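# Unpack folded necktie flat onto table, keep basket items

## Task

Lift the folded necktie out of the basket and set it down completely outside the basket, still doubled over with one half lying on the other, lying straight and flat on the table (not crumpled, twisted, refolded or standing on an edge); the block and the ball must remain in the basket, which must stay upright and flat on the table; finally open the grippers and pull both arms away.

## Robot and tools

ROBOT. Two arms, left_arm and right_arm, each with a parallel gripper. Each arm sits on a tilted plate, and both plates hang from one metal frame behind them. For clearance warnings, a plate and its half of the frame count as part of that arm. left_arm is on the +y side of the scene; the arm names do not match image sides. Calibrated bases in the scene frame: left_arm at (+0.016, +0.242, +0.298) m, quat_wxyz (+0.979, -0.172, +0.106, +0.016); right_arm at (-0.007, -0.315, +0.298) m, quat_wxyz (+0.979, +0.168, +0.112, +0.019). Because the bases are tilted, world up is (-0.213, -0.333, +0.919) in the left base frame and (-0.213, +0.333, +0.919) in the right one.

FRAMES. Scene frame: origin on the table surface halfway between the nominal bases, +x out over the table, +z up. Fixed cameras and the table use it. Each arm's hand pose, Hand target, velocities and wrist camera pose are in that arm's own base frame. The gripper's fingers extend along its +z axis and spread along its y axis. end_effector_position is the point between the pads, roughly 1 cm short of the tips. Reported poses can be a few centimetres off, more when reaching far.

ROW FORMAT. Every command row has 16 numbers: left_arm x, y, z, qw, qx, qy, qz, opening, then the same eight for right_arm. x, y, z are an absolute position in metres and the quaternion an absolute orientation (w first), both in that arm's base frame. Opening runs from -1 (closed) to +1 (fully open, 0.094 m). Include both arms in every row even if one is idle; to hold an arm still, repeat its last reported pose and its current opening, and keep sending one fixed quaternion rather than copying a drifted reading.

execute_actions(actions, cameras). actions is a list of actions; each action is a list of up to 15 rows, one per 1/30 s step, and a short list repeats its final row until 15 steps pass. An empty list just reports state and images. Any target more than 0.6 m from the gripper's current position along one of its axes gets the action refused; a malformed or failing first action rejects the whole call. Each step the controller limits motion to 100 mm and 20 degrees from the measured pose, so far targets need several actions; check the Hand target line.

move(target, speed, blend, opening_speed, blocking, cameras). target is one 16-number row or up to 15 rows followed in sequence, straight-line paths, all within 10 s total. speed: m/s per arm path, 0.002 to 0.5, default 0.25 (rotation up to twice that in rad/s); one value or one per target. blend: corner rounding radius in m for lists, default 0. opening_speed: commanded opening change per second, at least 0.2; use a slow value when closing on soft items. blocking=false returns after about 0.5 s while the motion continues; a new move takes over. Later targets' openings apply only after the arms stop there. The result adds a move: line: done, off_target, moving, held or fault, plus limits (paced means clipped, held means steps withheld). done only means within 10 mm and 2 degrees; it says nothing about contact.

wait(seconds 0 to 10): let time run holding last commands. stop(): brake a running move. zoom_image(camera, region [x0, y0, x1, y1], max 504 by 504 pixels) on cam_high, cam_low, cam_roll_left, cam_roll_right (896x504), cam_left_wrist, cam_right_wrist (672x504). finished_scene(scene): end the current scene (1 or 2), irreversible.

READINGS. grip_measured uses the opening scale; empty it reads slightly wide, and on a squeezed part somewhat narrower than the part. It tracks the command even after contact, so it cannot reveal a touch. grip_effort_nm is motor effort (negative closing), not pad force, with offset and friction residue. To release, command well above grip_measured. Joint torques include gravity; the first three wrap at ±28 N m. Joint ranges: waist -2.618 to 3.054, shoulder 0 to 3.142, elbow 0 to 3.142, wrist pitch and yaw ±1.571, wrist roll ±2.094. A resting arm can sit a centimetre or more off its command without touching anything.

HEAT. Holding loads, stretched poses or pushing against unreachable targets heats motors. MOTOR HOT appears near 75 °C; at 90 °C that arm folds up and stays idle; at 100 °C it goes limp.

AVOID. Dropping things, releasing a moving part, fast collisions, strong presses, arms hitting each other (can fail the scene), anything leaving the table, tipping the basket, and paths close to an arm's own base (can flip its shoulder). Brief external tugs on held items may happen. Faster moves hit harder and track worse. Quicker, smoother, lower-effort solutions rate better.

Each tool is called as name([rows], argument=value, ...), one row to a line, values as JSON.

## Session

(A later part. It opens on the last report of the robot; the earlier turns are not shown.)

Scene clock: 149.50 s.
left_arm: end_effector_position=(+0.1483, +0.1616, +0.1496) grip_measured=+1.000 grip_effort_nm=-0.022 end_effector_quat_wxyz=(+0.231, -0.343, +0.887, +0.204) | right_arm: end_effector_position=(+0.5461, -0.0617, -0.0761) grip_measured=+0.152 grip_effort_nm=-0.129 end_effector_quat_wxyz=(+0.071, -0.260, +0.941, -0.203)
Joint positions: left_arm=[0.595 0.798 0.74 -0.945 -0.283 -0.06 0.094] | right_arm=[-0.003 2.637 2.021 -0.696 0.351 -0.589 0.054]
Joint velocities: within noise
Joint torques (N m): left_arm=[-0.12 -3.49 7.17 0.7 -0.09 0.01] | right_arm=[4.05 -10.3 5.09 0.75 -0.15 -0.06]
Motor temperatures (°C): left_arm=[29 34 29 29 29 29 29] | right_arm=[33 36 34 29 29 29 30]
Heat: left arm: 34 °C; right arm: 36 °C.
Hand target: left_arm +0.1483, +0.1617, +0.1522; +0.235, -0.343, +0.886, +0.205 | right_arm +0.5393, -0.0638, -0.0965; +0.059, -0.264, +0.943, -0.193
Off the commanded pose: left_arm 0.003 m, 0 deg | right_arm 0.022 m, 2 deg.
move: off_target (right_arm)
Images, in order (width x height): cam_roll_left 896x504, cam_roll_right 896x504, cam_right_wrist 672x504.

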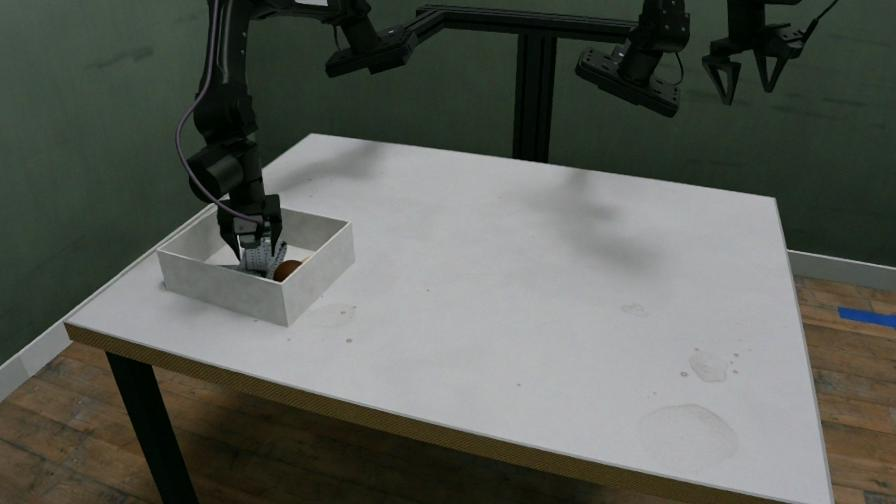

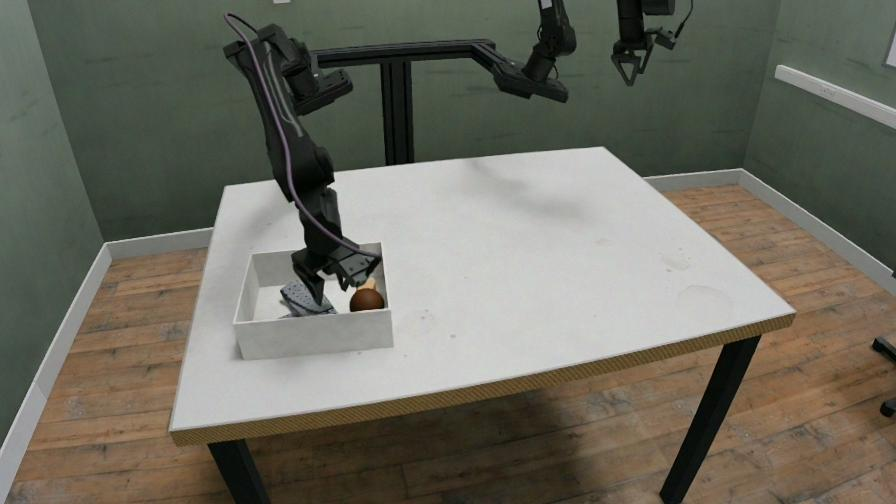

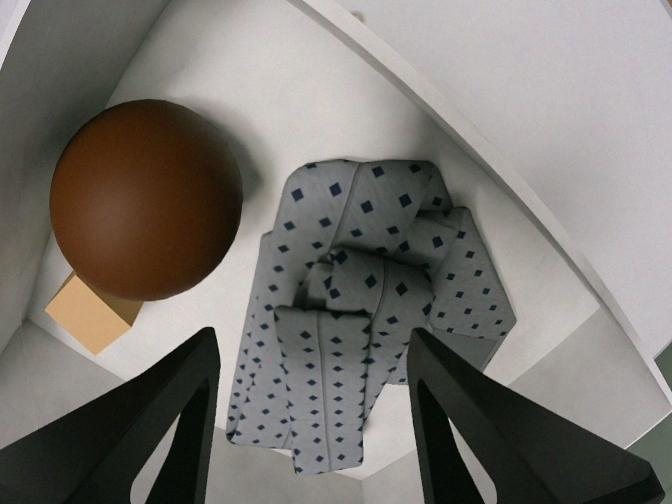

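move(target=[0.1483,0.1617,0.1522,0.235,-0.343,0.886,0.205,1.0,0.5215,-0.083,-0.122,0.059,-0.264,0.943,-0.193,0.15], speed=0.06, cameras=["cam_roll_left","cam_roll_right","cam_right_wrist"])

zoom_image(camera="cam_roll_left", region=[150, 150, 360, 330])

zoom_image(camera="cam_roll_right", region=[220, 200, 400, 360])

Scene clock: 164.00 s.
left_arm: end_effector_position=(+0.1483, +0.1616, +0.1496) grip_measured=+1.000 grip_effort_nm=-0.007 end_effector_quat_wxyz=(+0.231, -0.343, +0.887, +0.204) | right_arm: end_effector_position=(+0.5259, -0.0821, -0.1111) grip_measured=+0.152 grip_effort_nm=-0.129 end_effector_quat_wxyz=(+0.063, -0.261, +0.942, -0.201)
Joint positions: left_arm=[0.595 0.798 0.74 -0.945 -0.283 -0.06 0.094] | right_arm=[-0.044 2.637 1.869 -0.548 0.342 -0.629 0.054]
Joint velocities: within noise
Joint torques (N m): left_arm=[-0.08 -3.51 7.17 0.69 -0.1 0.01] | right_arm=[3.93 -11.28 4.14 0.72 -0.15 -0.07]
Motor temperatures (°C): left_arm=[29 33 29 29 29 29 29] | right_arm=[33 37 33 29 29 29 30]
Heat: left arm: 33 °C; right arm: 37 °C.
Hand target: left_arm +0.1483, +0.1617, +0.1522; +0.235, -0.343, +0.886, +0.205 | right_arm +0.5212, -0.0829, -0.1218; +0.059, -0.264, +0.943, -0.193
Off the commanded pose: left_arm 0.003 m, 0 deg | right_arm 0.012 m, 1 deg.
move: off_target (right_arm)
Images, in order (width x height): cam_roll_left 896x504, cam_roll_right 896x504, cam_right_wrist 672x504.

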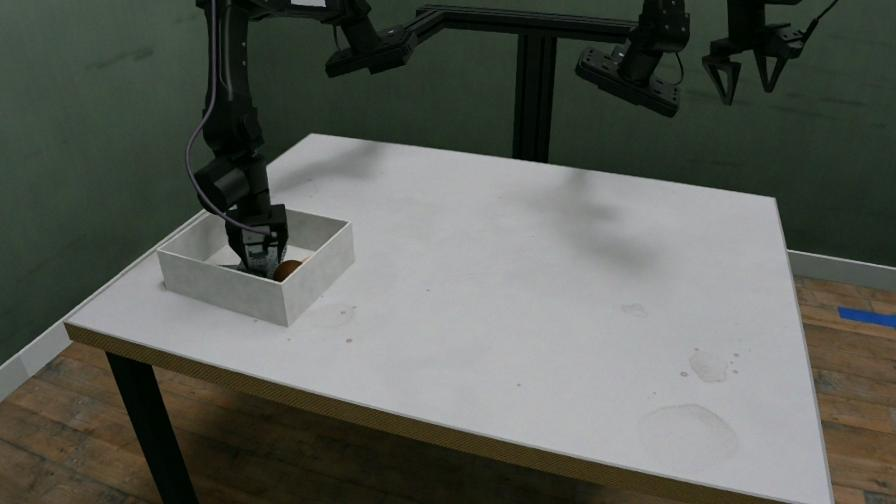

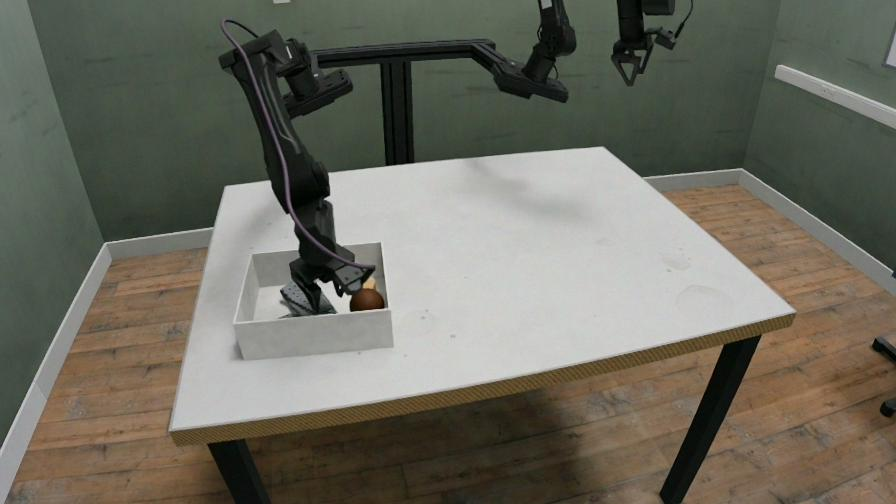

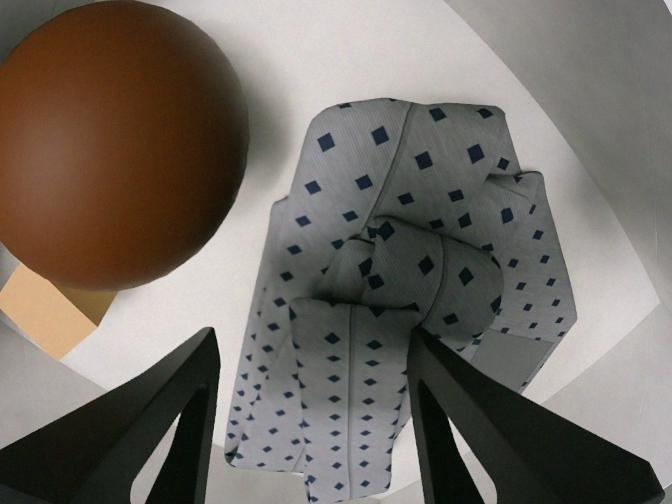

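Scaled by 2.400.

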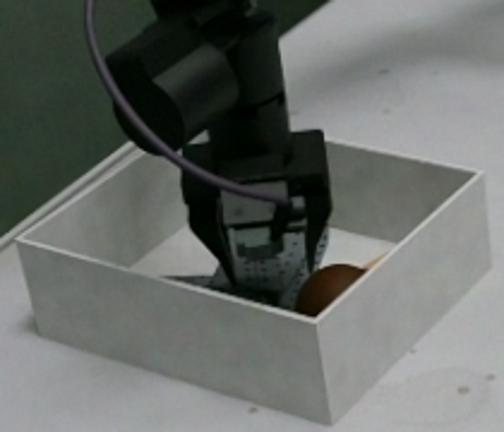

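Scaled by 2.800.

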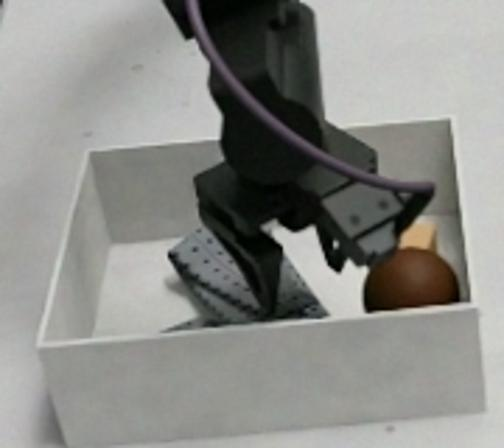

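move([
  [0.1483,0.1617,0.1522,0.235,-0.343,0.886,0.205,1.0,0.52,-0.094,-0.119,0.059,-0.264,0.943,-0.193,0.15],
  [0.1483,0.1617,0.1522,0.235,-0.343,0.886,0.205,1.0,0.5245,-0.101,-0.138,0.059,-0.264,0.943,-0.193,0.15],
], speed=0.05, cameras=["cam_high","cam_roll_left","cam_roll_right","cam_right_wrist"])

zoom_image(camera="cam_roll_left", region=[150, 150, 360, 330])

zoom_image(camera="cam_roll_right", region=[220, 200, 400, 360])

Scene clock: 180.43 s.
left_arm: end_effector_position=(+0.1483, +0.1616, +0.1496) grip_measured=+1.000 grip_effort_nm=-0.012 end_effector_quat_wxyz=(+0.231, -0.343, +0.887, +0.204) | right_arm: end_effector_position=(+0.5249, -0.0983, -0.1209) grip_measured=+0.152 grip_effort_nm=-0.134 end_effector_quat_wxyz=(+0.061, -0.262, +0.942, -0.201)
Joint positions: left_arm=[0.595 0.798 0.74 -0.945 -0.283 -0.06 0.094] | right_arm=[-0.077 2.658 1.867 -0.515 0.335 -0.665 0.054]
Joint velocities: within noise
Joint torques (N m): left_arm=[-0.12 -3.51 7.16 0.7 -0.1 0.01] | right_arm=[3.58 -9.22 6.54 0.73 -0.17 -0.1]
Motor temperatures (°C): left_arm=[29 33 29 29 29 29 29] | right_arm=[33 38 33 30 29 29 30]
Heat: left arm: 33 °C; right arm: 38 °C.
Hand target: left_arm +0.1483, +0.1617, +0.1522; +0.235, -0.343, +0.886, +0.205 | right_arm +0.5237, -0.1008, -0.1375; +0.059, -0.264, +0.943, -0.193
Off the commanded pose: left_arm 0.003 m, 0 deg | right_arm 0.017 m, 1 deg.
move: off_target (right_arm)
Images, in order (width x height): cam_high 896x504, cam_roll_left 896x504, cam_roll_right 896x504, cam_right_wrist 672x504.

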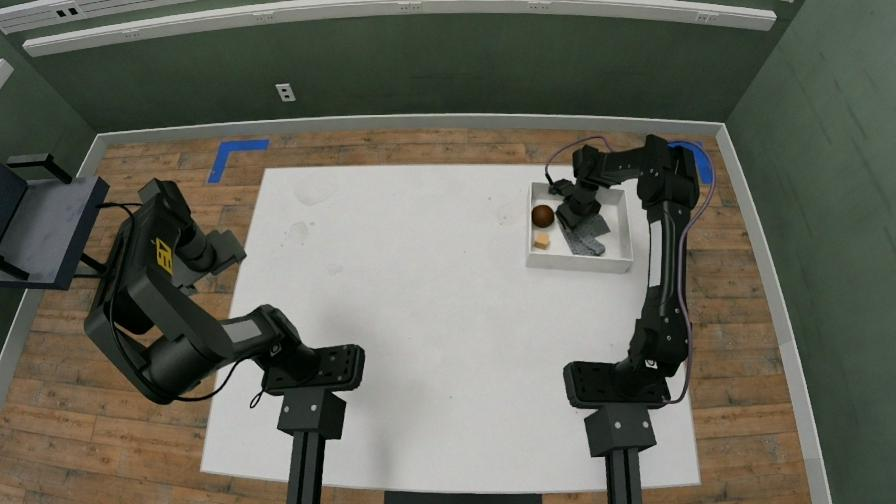

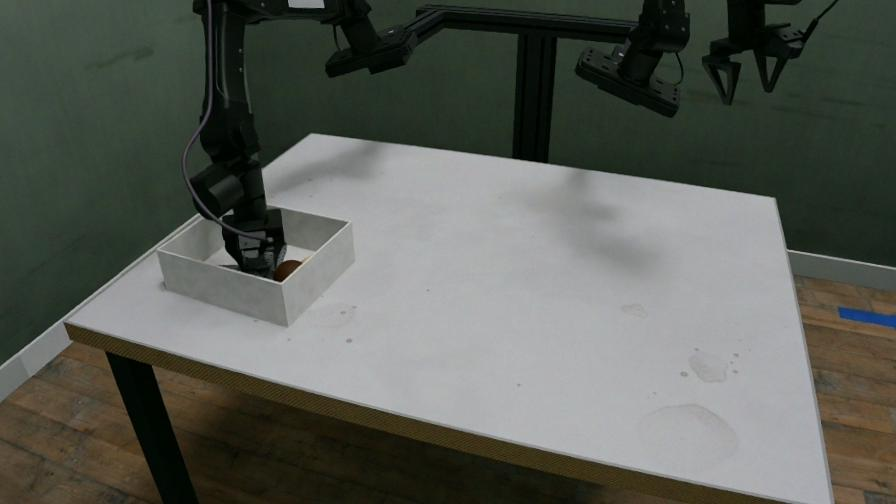

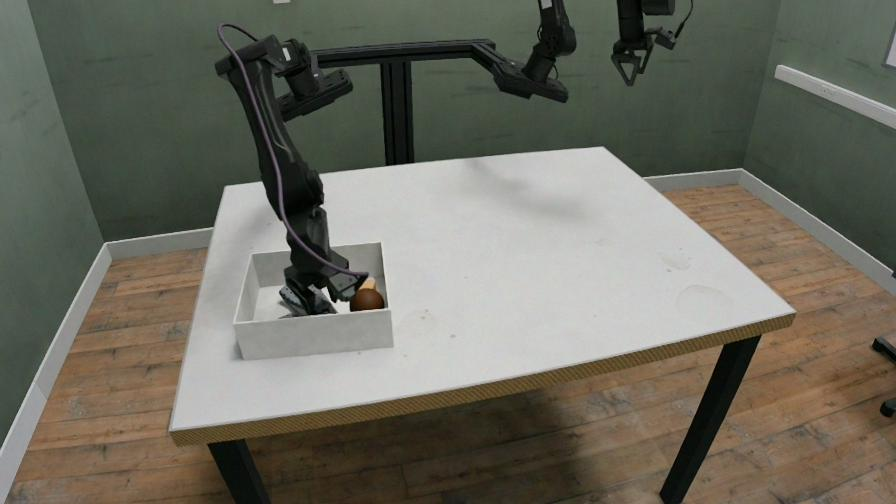

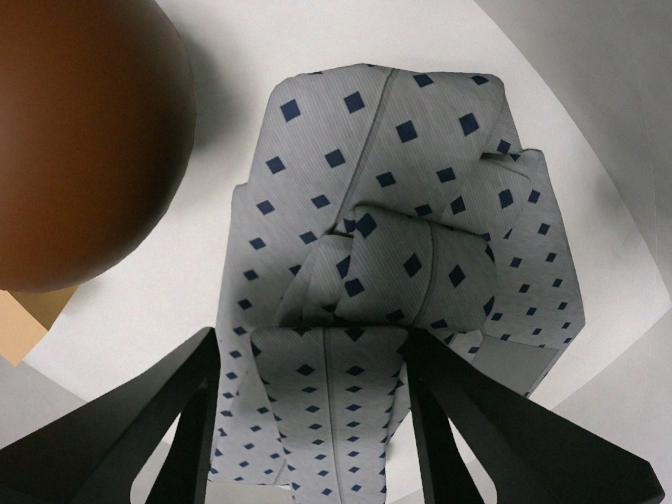

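Scaled by 2.400.

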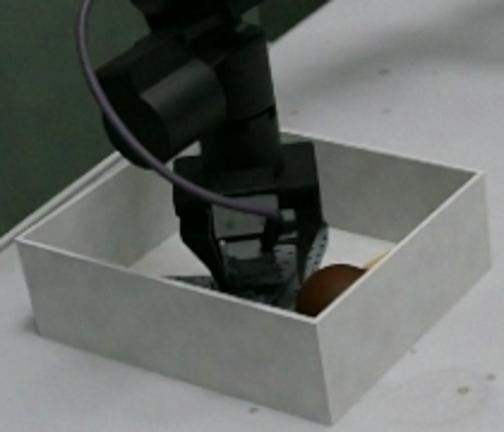

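Scaled by 2.800.

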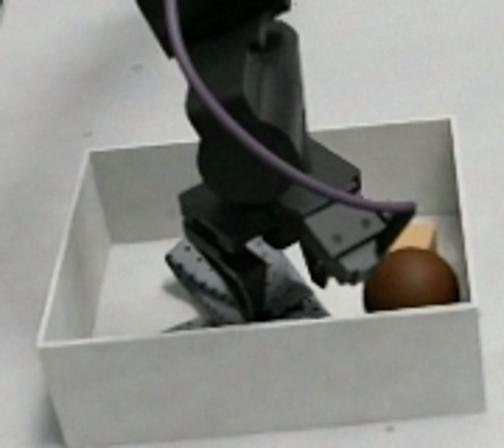

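move([
  [0.1483,0.1617,0.1522,0.235,-0.343,0.886,0.205,1.0,0.519,-0.107,-0.1440,0.059,-0.264,0.943,-0.193,0.15],
  [0.1483,0.1617,0.1522,0.235,-0.343,0.886,0.205,1.0,0.519,-0.107,-0.1440,0.059,-0.264,0.943,-0.193,-1.0],
], speed=0.05, opening_speed=0.8, cameras=["cam_high","cam_roll_left","cam_roll_right","cam_right_wrist"])

zoom_image(camera="cam_right_wrist", region=[184, 150, 488, 504])

Scene clock: 193.17 s.
left_arm: end_effector_position=(+0.1483, +0.1616, +0.1496) grip_measured=+1.000 grip_effort_nm=-0.017 end_effector_quat_wxyz=(+0.231, -0.343, +0.887, +0.204) | right_arm: end_effector_position=(+0.5337, -0.1048, -0.1184) grip_measured=-0.859 grip_effort_nm=-0.989 end_effector_quat_wxyz=(+0.080, -0.259, +0.940, -0.207)
Joint positions: left_arm=[0.595 0.798 0.74 -0.945 -0.283 -0.06 0.094] | right_arm=[-0.09 2.658 1.867 -0.472 0.328 -0.68 0.007]
Joint velocities: within noise
Joint torques (N m): left_arm=[-0.13 -3.51 7.15 0.7 -0.09 0.03] | right_arm=[3.55 -9.69 3.26 0.74 -0.11 -0.07]
Motor temperatures (°C): left_arm=[29 33 29 29 29 29 29] | right_arm=[33 37 33 30 29 29 30]
Heat: left arm: 33 °C; right arm: 37 °C.
Hand target: left_arm +0.1483, +0.1617, +0.1522; +0.235, -0.343, +0.886, +0.205 | right_arm +0.5182, -0.1066, -0.1430; +0.059, -0.264, +0.943, -0.193
Off the commanded pose: left_arm 0.003 m, 0 deg | right_arm 0.030 m, 3 deg.
move: off_target (right_arm); target 2's new opening was sent with right_arm's hand 0.028 m and 3 deg from that target
Images, in order (width x height): cam_high 896x504, cam_roll_left 896x504, cam_roll_right 896x504, cam_right_wrist 672x504.

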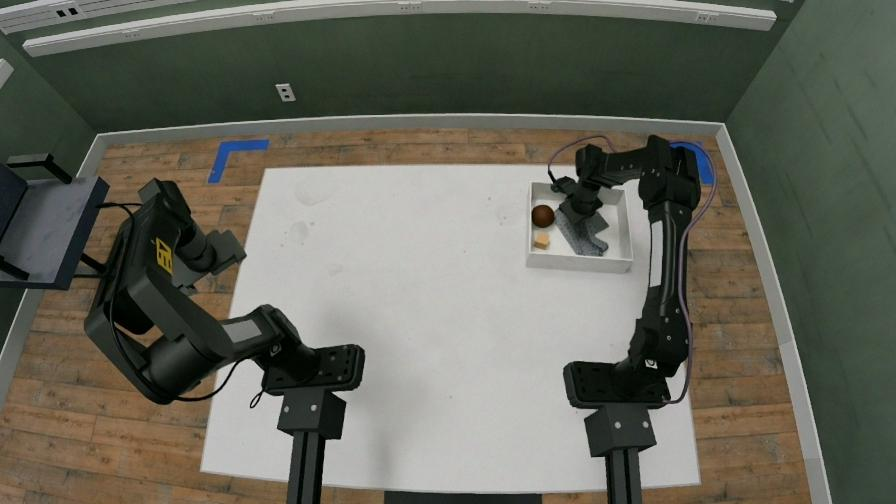

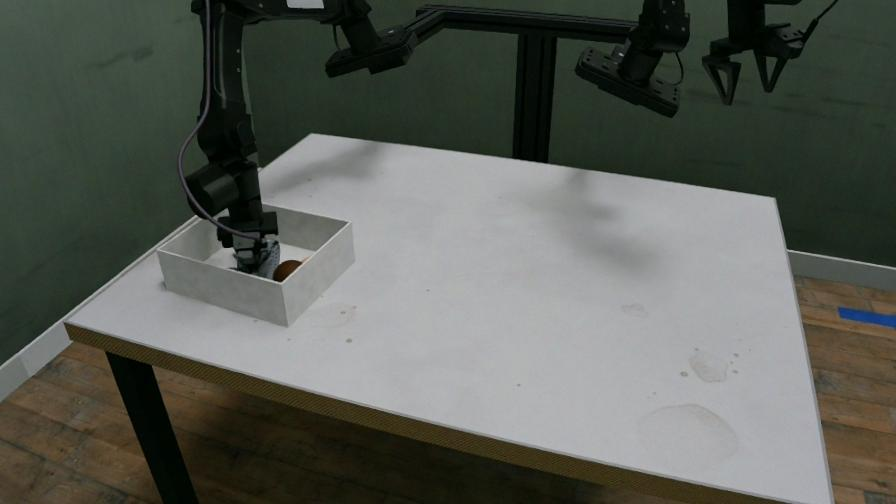

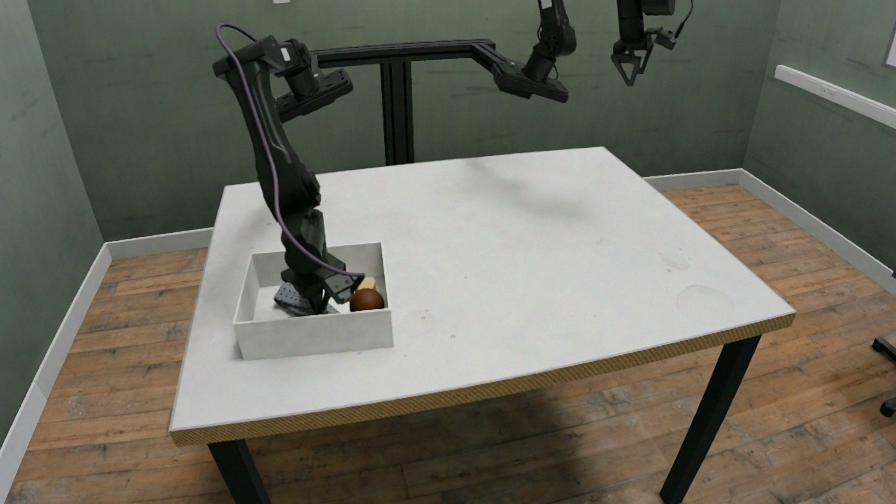

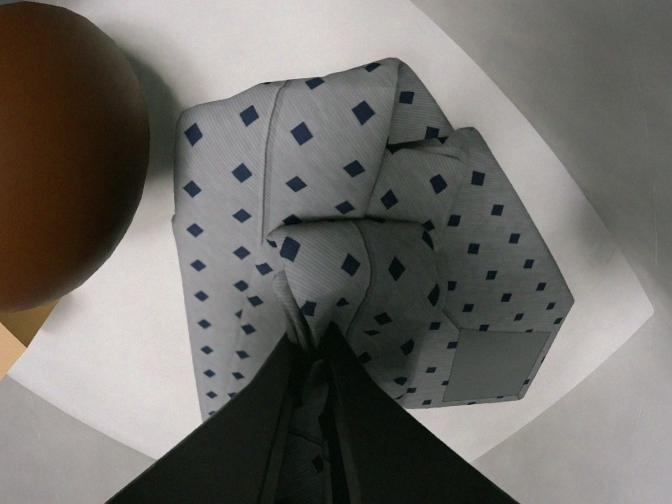

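Scaled by 1.424 from the camera's 672x504 image, which has a finer 960x720 frame.

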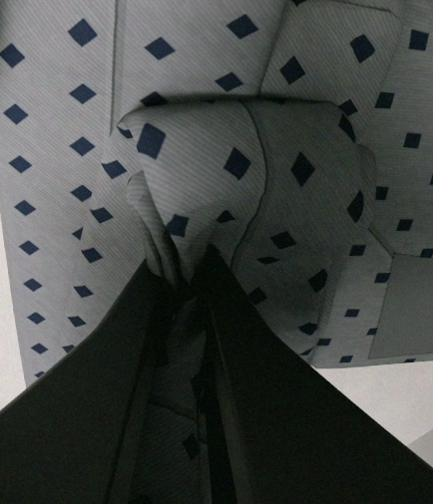

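move(target=[0.1483,0.1617,0.1522,0.235,-0.343,0.886,0.205,1.0,0.509,-0.085,-0.075,0.059,-0.264,0.943,-0.193,-1.0], speed=0.06, cameras=["cam_high","cam_roll_left","cam_roll_right","cam_right_wrist"])

zoom_image(camera="cam_roll_left", region=[150, 150, 360, 330])

zoom_image(camera="cam_roll_right", region=[220, 200, 400, 360])

Scene clock: 204.13 s.
left_arm: end_effector_position=(+0.1483, +0.1616, +0.1496) grip_measured=+1.000 grip_effort_nm=-0.017 end_effector_quat_wxyz=(+0.231, -0.343, +0.887, +0.204) | right_arm: end_effector_position=(+0.5151, -0.0949, -0.0817) grip_measured=-0.882 grip_effort_nm=-1.048 end_effector_quat_wxyz=(+0.065, -0.258, +0.944, -0.198)
Joint positions: left_arm=[0.595 0.798 0.74 -0.945 -0.283 -0.06 0.094] | right_arm=[-0.074 2.533 1.794 -0.565 0.328 -0.652 0.006]
Joint velocities: within noise
Joint torques (N m): left_arm=[-0.1 -3.52 7.13 0.7 -0.09 0.01] | right_arm=[5.44 -14.49 3.92 0.32 -0.01 0.1]
Motor temperatures (°C): left_arm=[29 33 29 29 29 29 29] | right_arm=[33 37 33 30 29 29 30]
Heat: left arm: 33 °C; right arm: 37 °C.
Hand target: left_arm +0.1483, +0.1617, +0.1522; +0.235, -0.343, +0.886, +0.205 | right_arm +0.5092, -0.0854, -0.0754; +0.059, -0.264, +0.943, -0.193
Off the commanded pose: left_arm 0.003 m, 0 deg | right_arm 0.013 m, 1 deg.
move: off_target (right_arm)
Images, in order (width x height): cam_high 896x504, cam_roll_left 896x504, cam_roll_right 896x504, cam_right_wrist 672x504.

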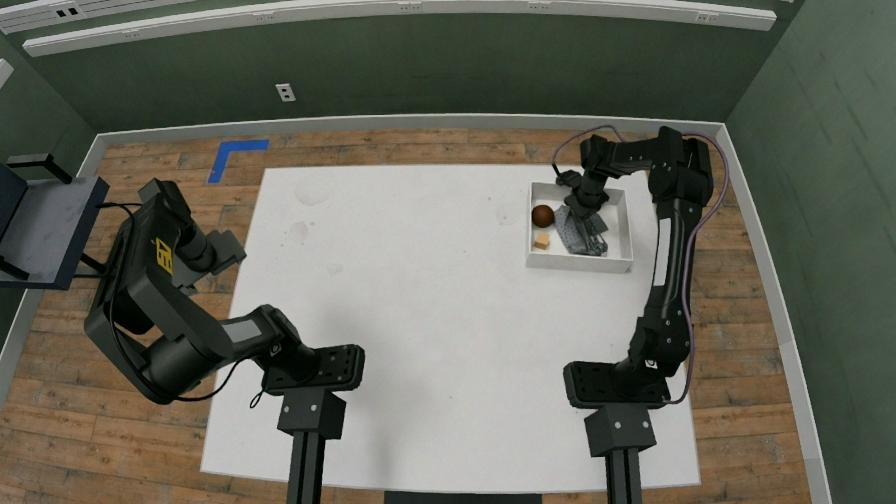

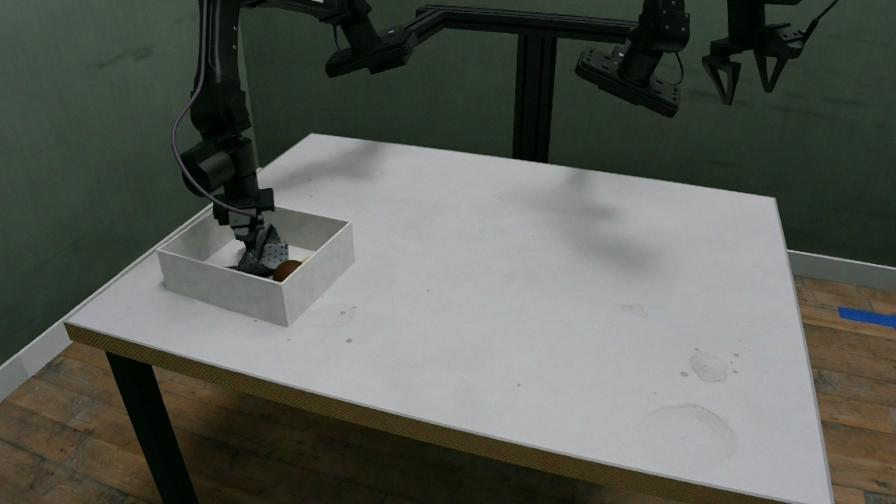

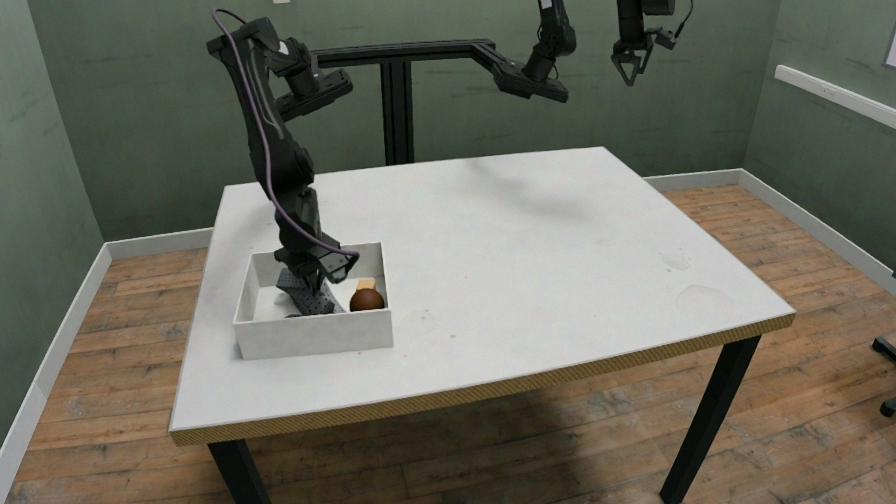

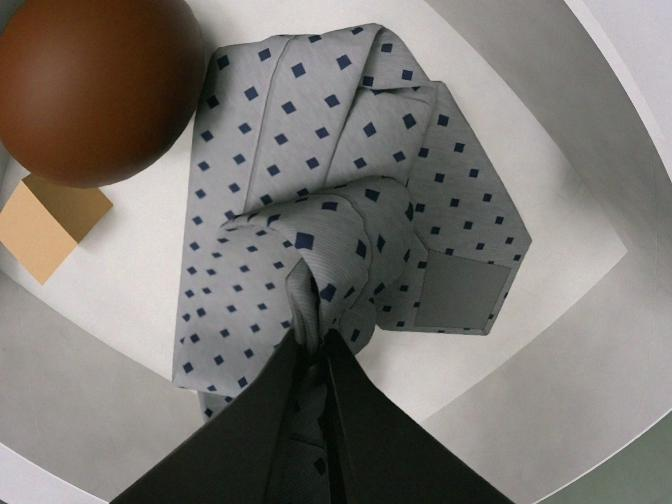

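Scaled by 2.400.

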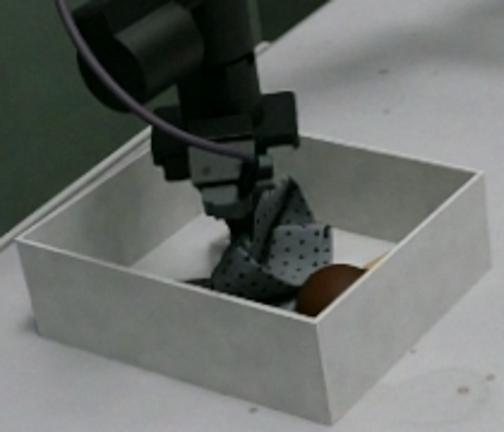

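Scaled by 2.800.

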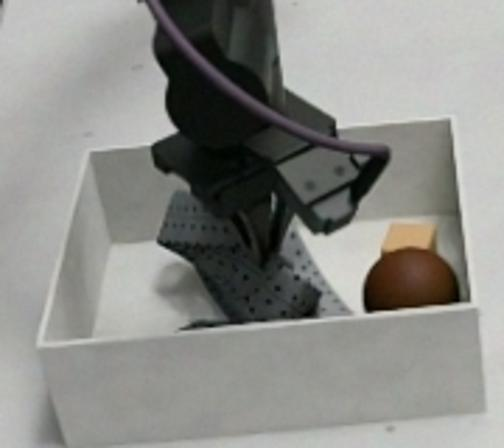

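move([
  [0.1483,0.1617,0.1522,0.235,-0.343,0.886,0.205,1.0,0.519,-0.105,-0.135,0.059,-0.264,0.943,-0.193,-1.0],
  [0.1483,0.1617,0.1522,0.235,-0.343,0.886,0.205,1.0,0.519,-0.105,-0.135,0.059,-0.264,0.943,-0.193,0.15],
  [0.1483,0.1617,0.1522,0.235,-0.343,0.886,0.205,1.0,0.505,-0.072,-0.06,0.059,-0.264,0.943,-0.193,0.15],
], speed=0.06, opening_speed=1.5, cameras=["cam_high","cam_roll_left","cam_roll_right","cam_right_wrist"])

zoom_image(camera="cam_right_wrist", region=[150, 50, 550, 500])

zoom_image(camera="cam_roll_left", region=[150, 150, 360, 330])

zoom_image(camera="cam_roll_right", region=[220, 200, 400, 360])

Scene clock: 216.30 s.
left_arm: end_effector_position=(+0.1483, +0.1616, +0.1496) grip_measured=+1.000 grip_effort_nm=-0.017 end_effector_quat_wxyz=(+0.231, -0.343, +0.887, +0.204) | right_arm: end_effector_position=(+0.5113, -0.0804, -0.0665) grip_measured=+0.148 grip_effort_nm=0.081 end_effector_quat_wxyz=(+0.065, -0.258, +0.944, -0.194)
Joint positions: left_arm=[0.595 0.798 0.74 -0.945 -0.283 -0.06 0.094] | right_arm=[-0.047 2.488 1.777 -0.605 0.328 -0.624 0.054]
Joint velocities: within noise
Joint torques (N m): left_arm=[-0.09 -3.52 7.15 0.68 -0.1 0.03] | right_arm=[5.48 -14.3 4.07 0.33 0.06 0.09]
Motor temperatures (°C): left_arm=[29 33 29 29 29 29 29] | right_arm=[33 38 33 29 29 29 30]
Heat: left arm: 33 °C; right arm: 38 °C.
Hand target: left_arm +0.1483, +0.1617, +0.1522; +0.235, -0.343, +0.886, +0.205 | right_arm +0.5051, -0.0722, -0.0604; +0.059, -0.264, +0.943, -0.193
Off the commanded pose: left_arm 0.003 m, 0 deg | right_arm 0.012 m, 1 deg.
move: off_target (right_arm); target 2's new opening was sent with right_arm's hand 0.014 m and 1 deg from that target
Images, in order (width x height): cam_high 896x504, cam_roll_left 896x504, cam_roll_right 896x504, cam_right_wrist 672x504.

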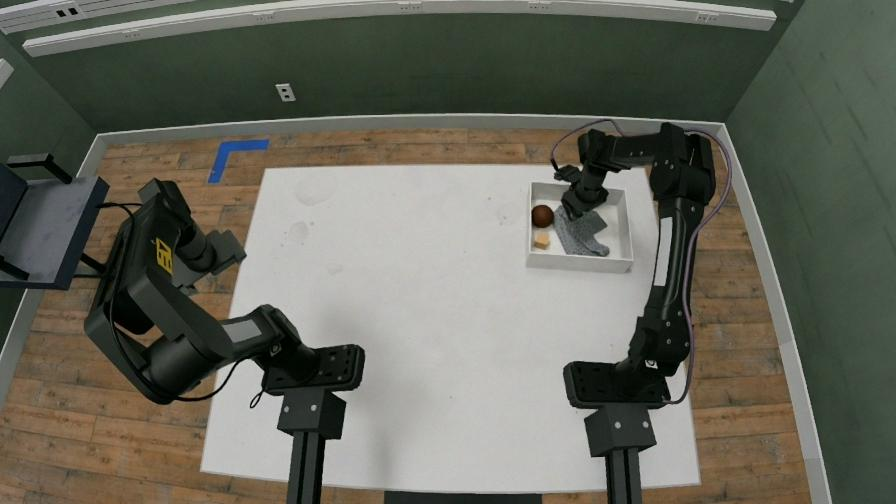

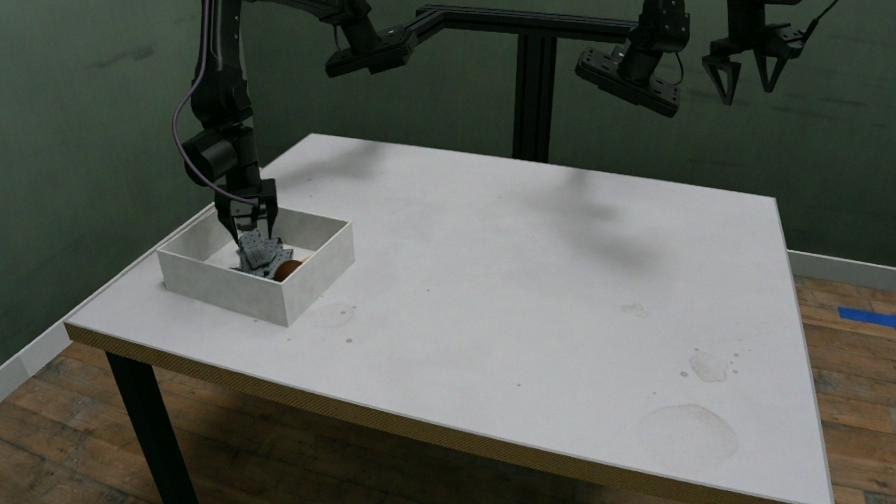

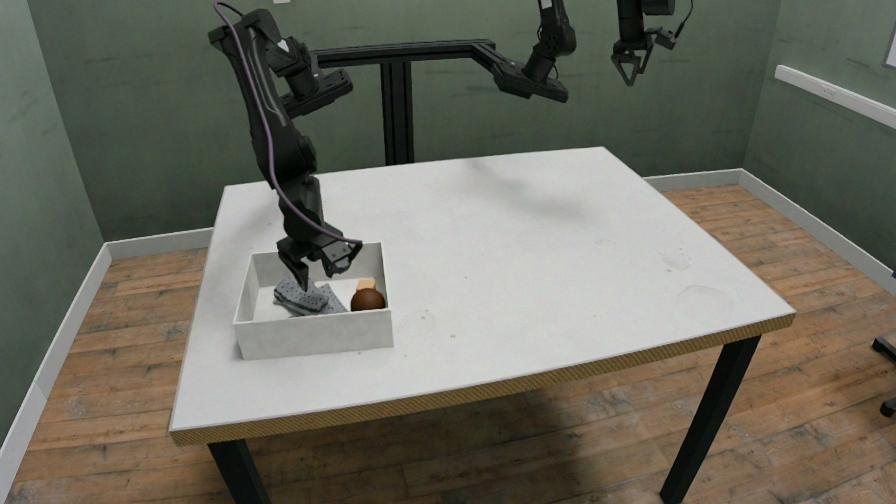

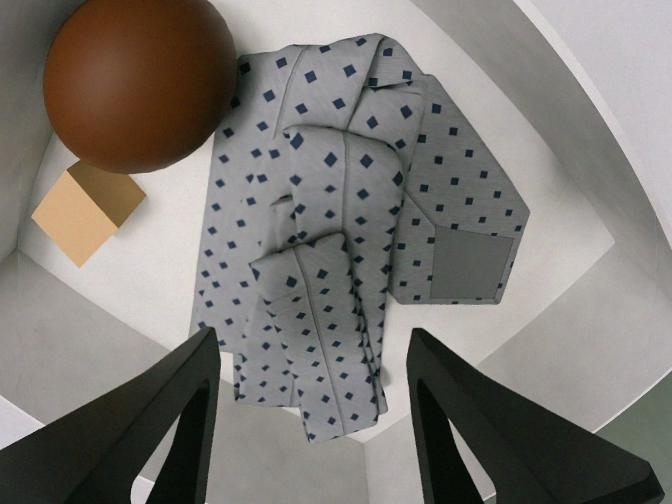

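Scaled by 1.120 from the camera's 672x504 image, which has a finer 960x720 frame.

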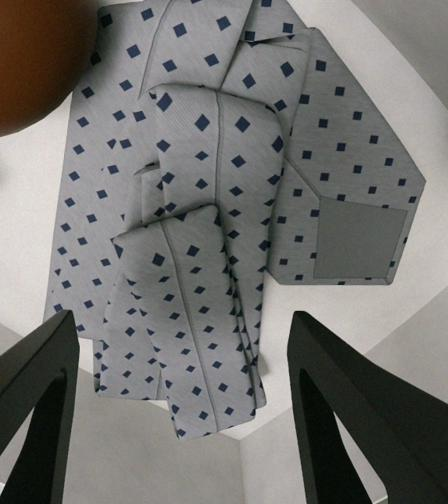

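Scaled by 2.400.

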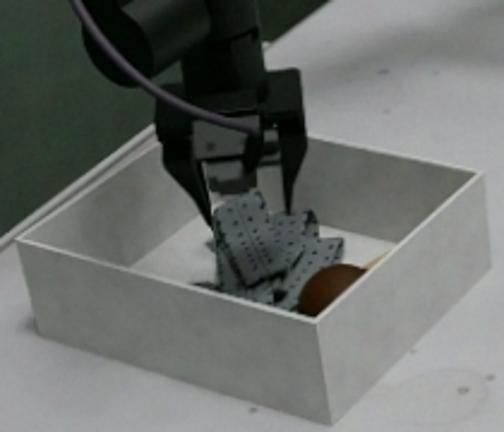

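Scaled by 2.800.

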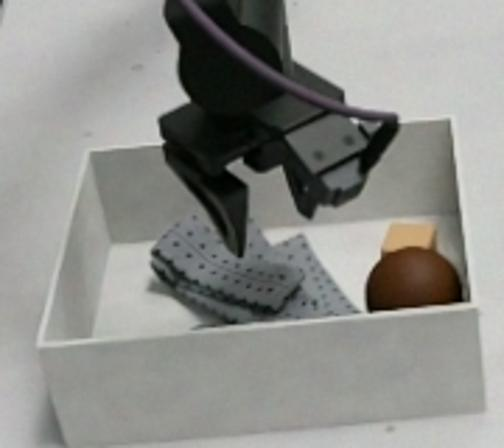

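move(target=[0.1483,0.1617,0.1522,0.235,-0.343,0.886,0.205,1.0,0.512,-0.085,-0.102,0.036,-0.372,0.906,-0.199,0.15], speed=0.06, cameras=["cam_high","cam_roll_left","cam_roll_right","cam_right_wrist"])

zoom_image(camera="cam_roll_left", region=[150, 150, 360, 330])

zoom_image(camera="cam_roll_right", region=[220, 200, 400, 360])

Scene clock: 235.43 s.
left_arm: end_effector_position=(+0.1483, +0.1616, +0.1496) grip_measured=+1.000 grip_effort_nm=-0.012 end_effector_quat_wxyz=(+0.231, -0.343, +0.887, +0.204) | right_arm: end_effector_position=(+0.5143, -0.0806, -0.0865) grip_measured=+0.148 grip_effort_nm=0.085 end_effector_quat_wxyz=(+0.044, -0.371, +0.905, -0.202)
Joint positions: left_arm=[0.595 0.798 0.74 -0.945 -0.283 -0.06 0.094] | right_arm=[-0.047 2.535 1.777 -0.552 0.328 -0.867 0.054]
Joint velocities: within noise
Joint torques (N m): left_arm=[-0.08 -3.52 7.17 0.7 -0.1 0.01] | right_arm=[3.63 -9.5 5.76 0.72 -0.01 -0.08]
Motor temperatures (°C): left_arm=[29 33 29 29 29 29 29] | right_arm=[33 40 33 29 29 29 30]
Heat: left arm: 33 °C; right arm: 40 °C.
Hand target: left_arm +0.1483, +0.1617, +0.1522; +0.235, -0.343, +0.886, +0.205 | right_arm +0.5113, -0.0848, -0.1017; +0.036, -0.372, +0.906, -0.199
Off the commanded pose: left_arm 0.003 m, 0 deg | right_arm 0.016 m, 1 deg.
move: off_target (right_arm)
Images, in order (width x height): cam_high 896x504, cam_roll_left 896x504, cam_roll_right 896x504, cam_right_wrist 672x504.

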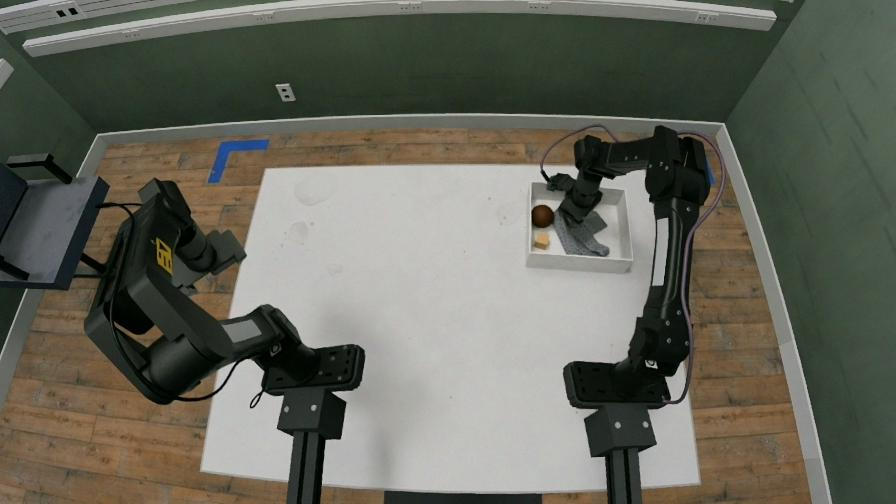

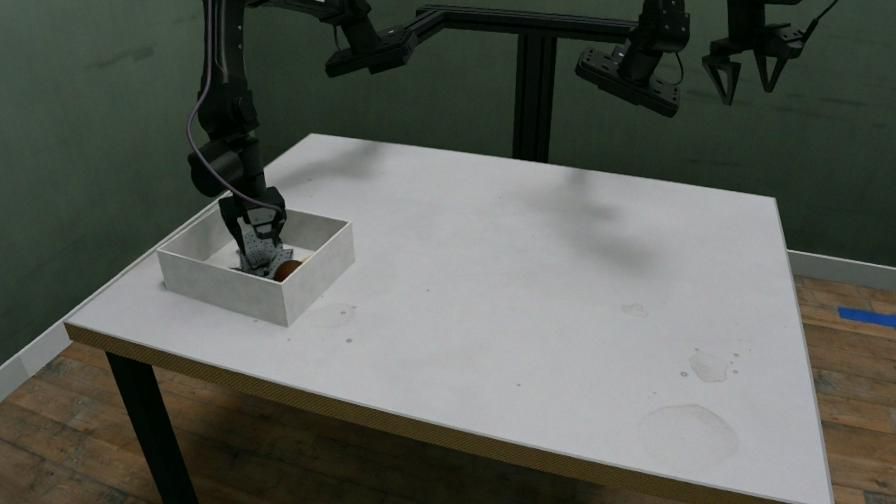

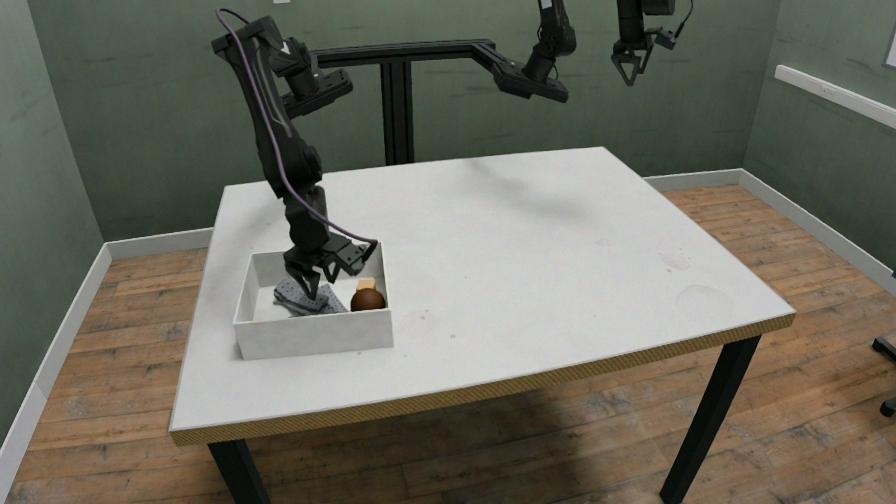

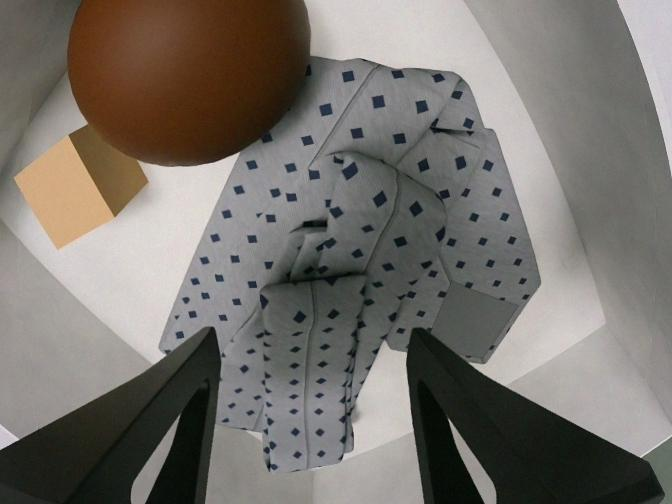

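Scaled by 2.400.

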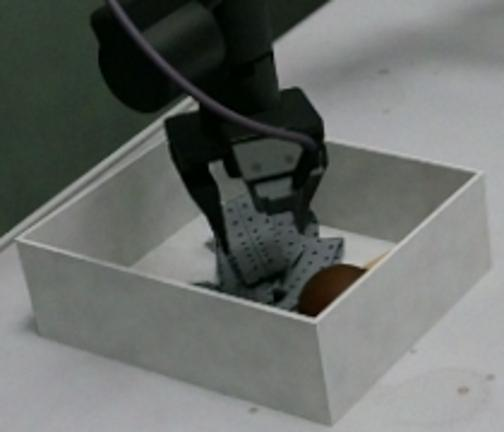

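Scaled by 2.800.

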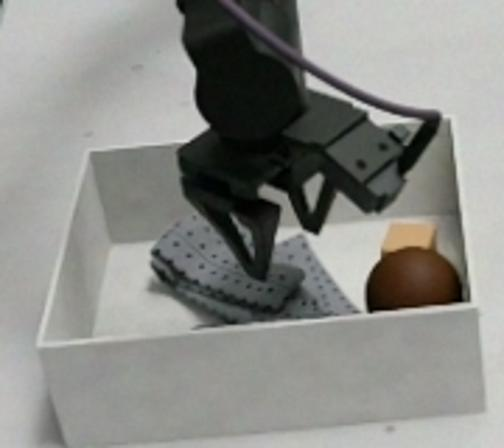

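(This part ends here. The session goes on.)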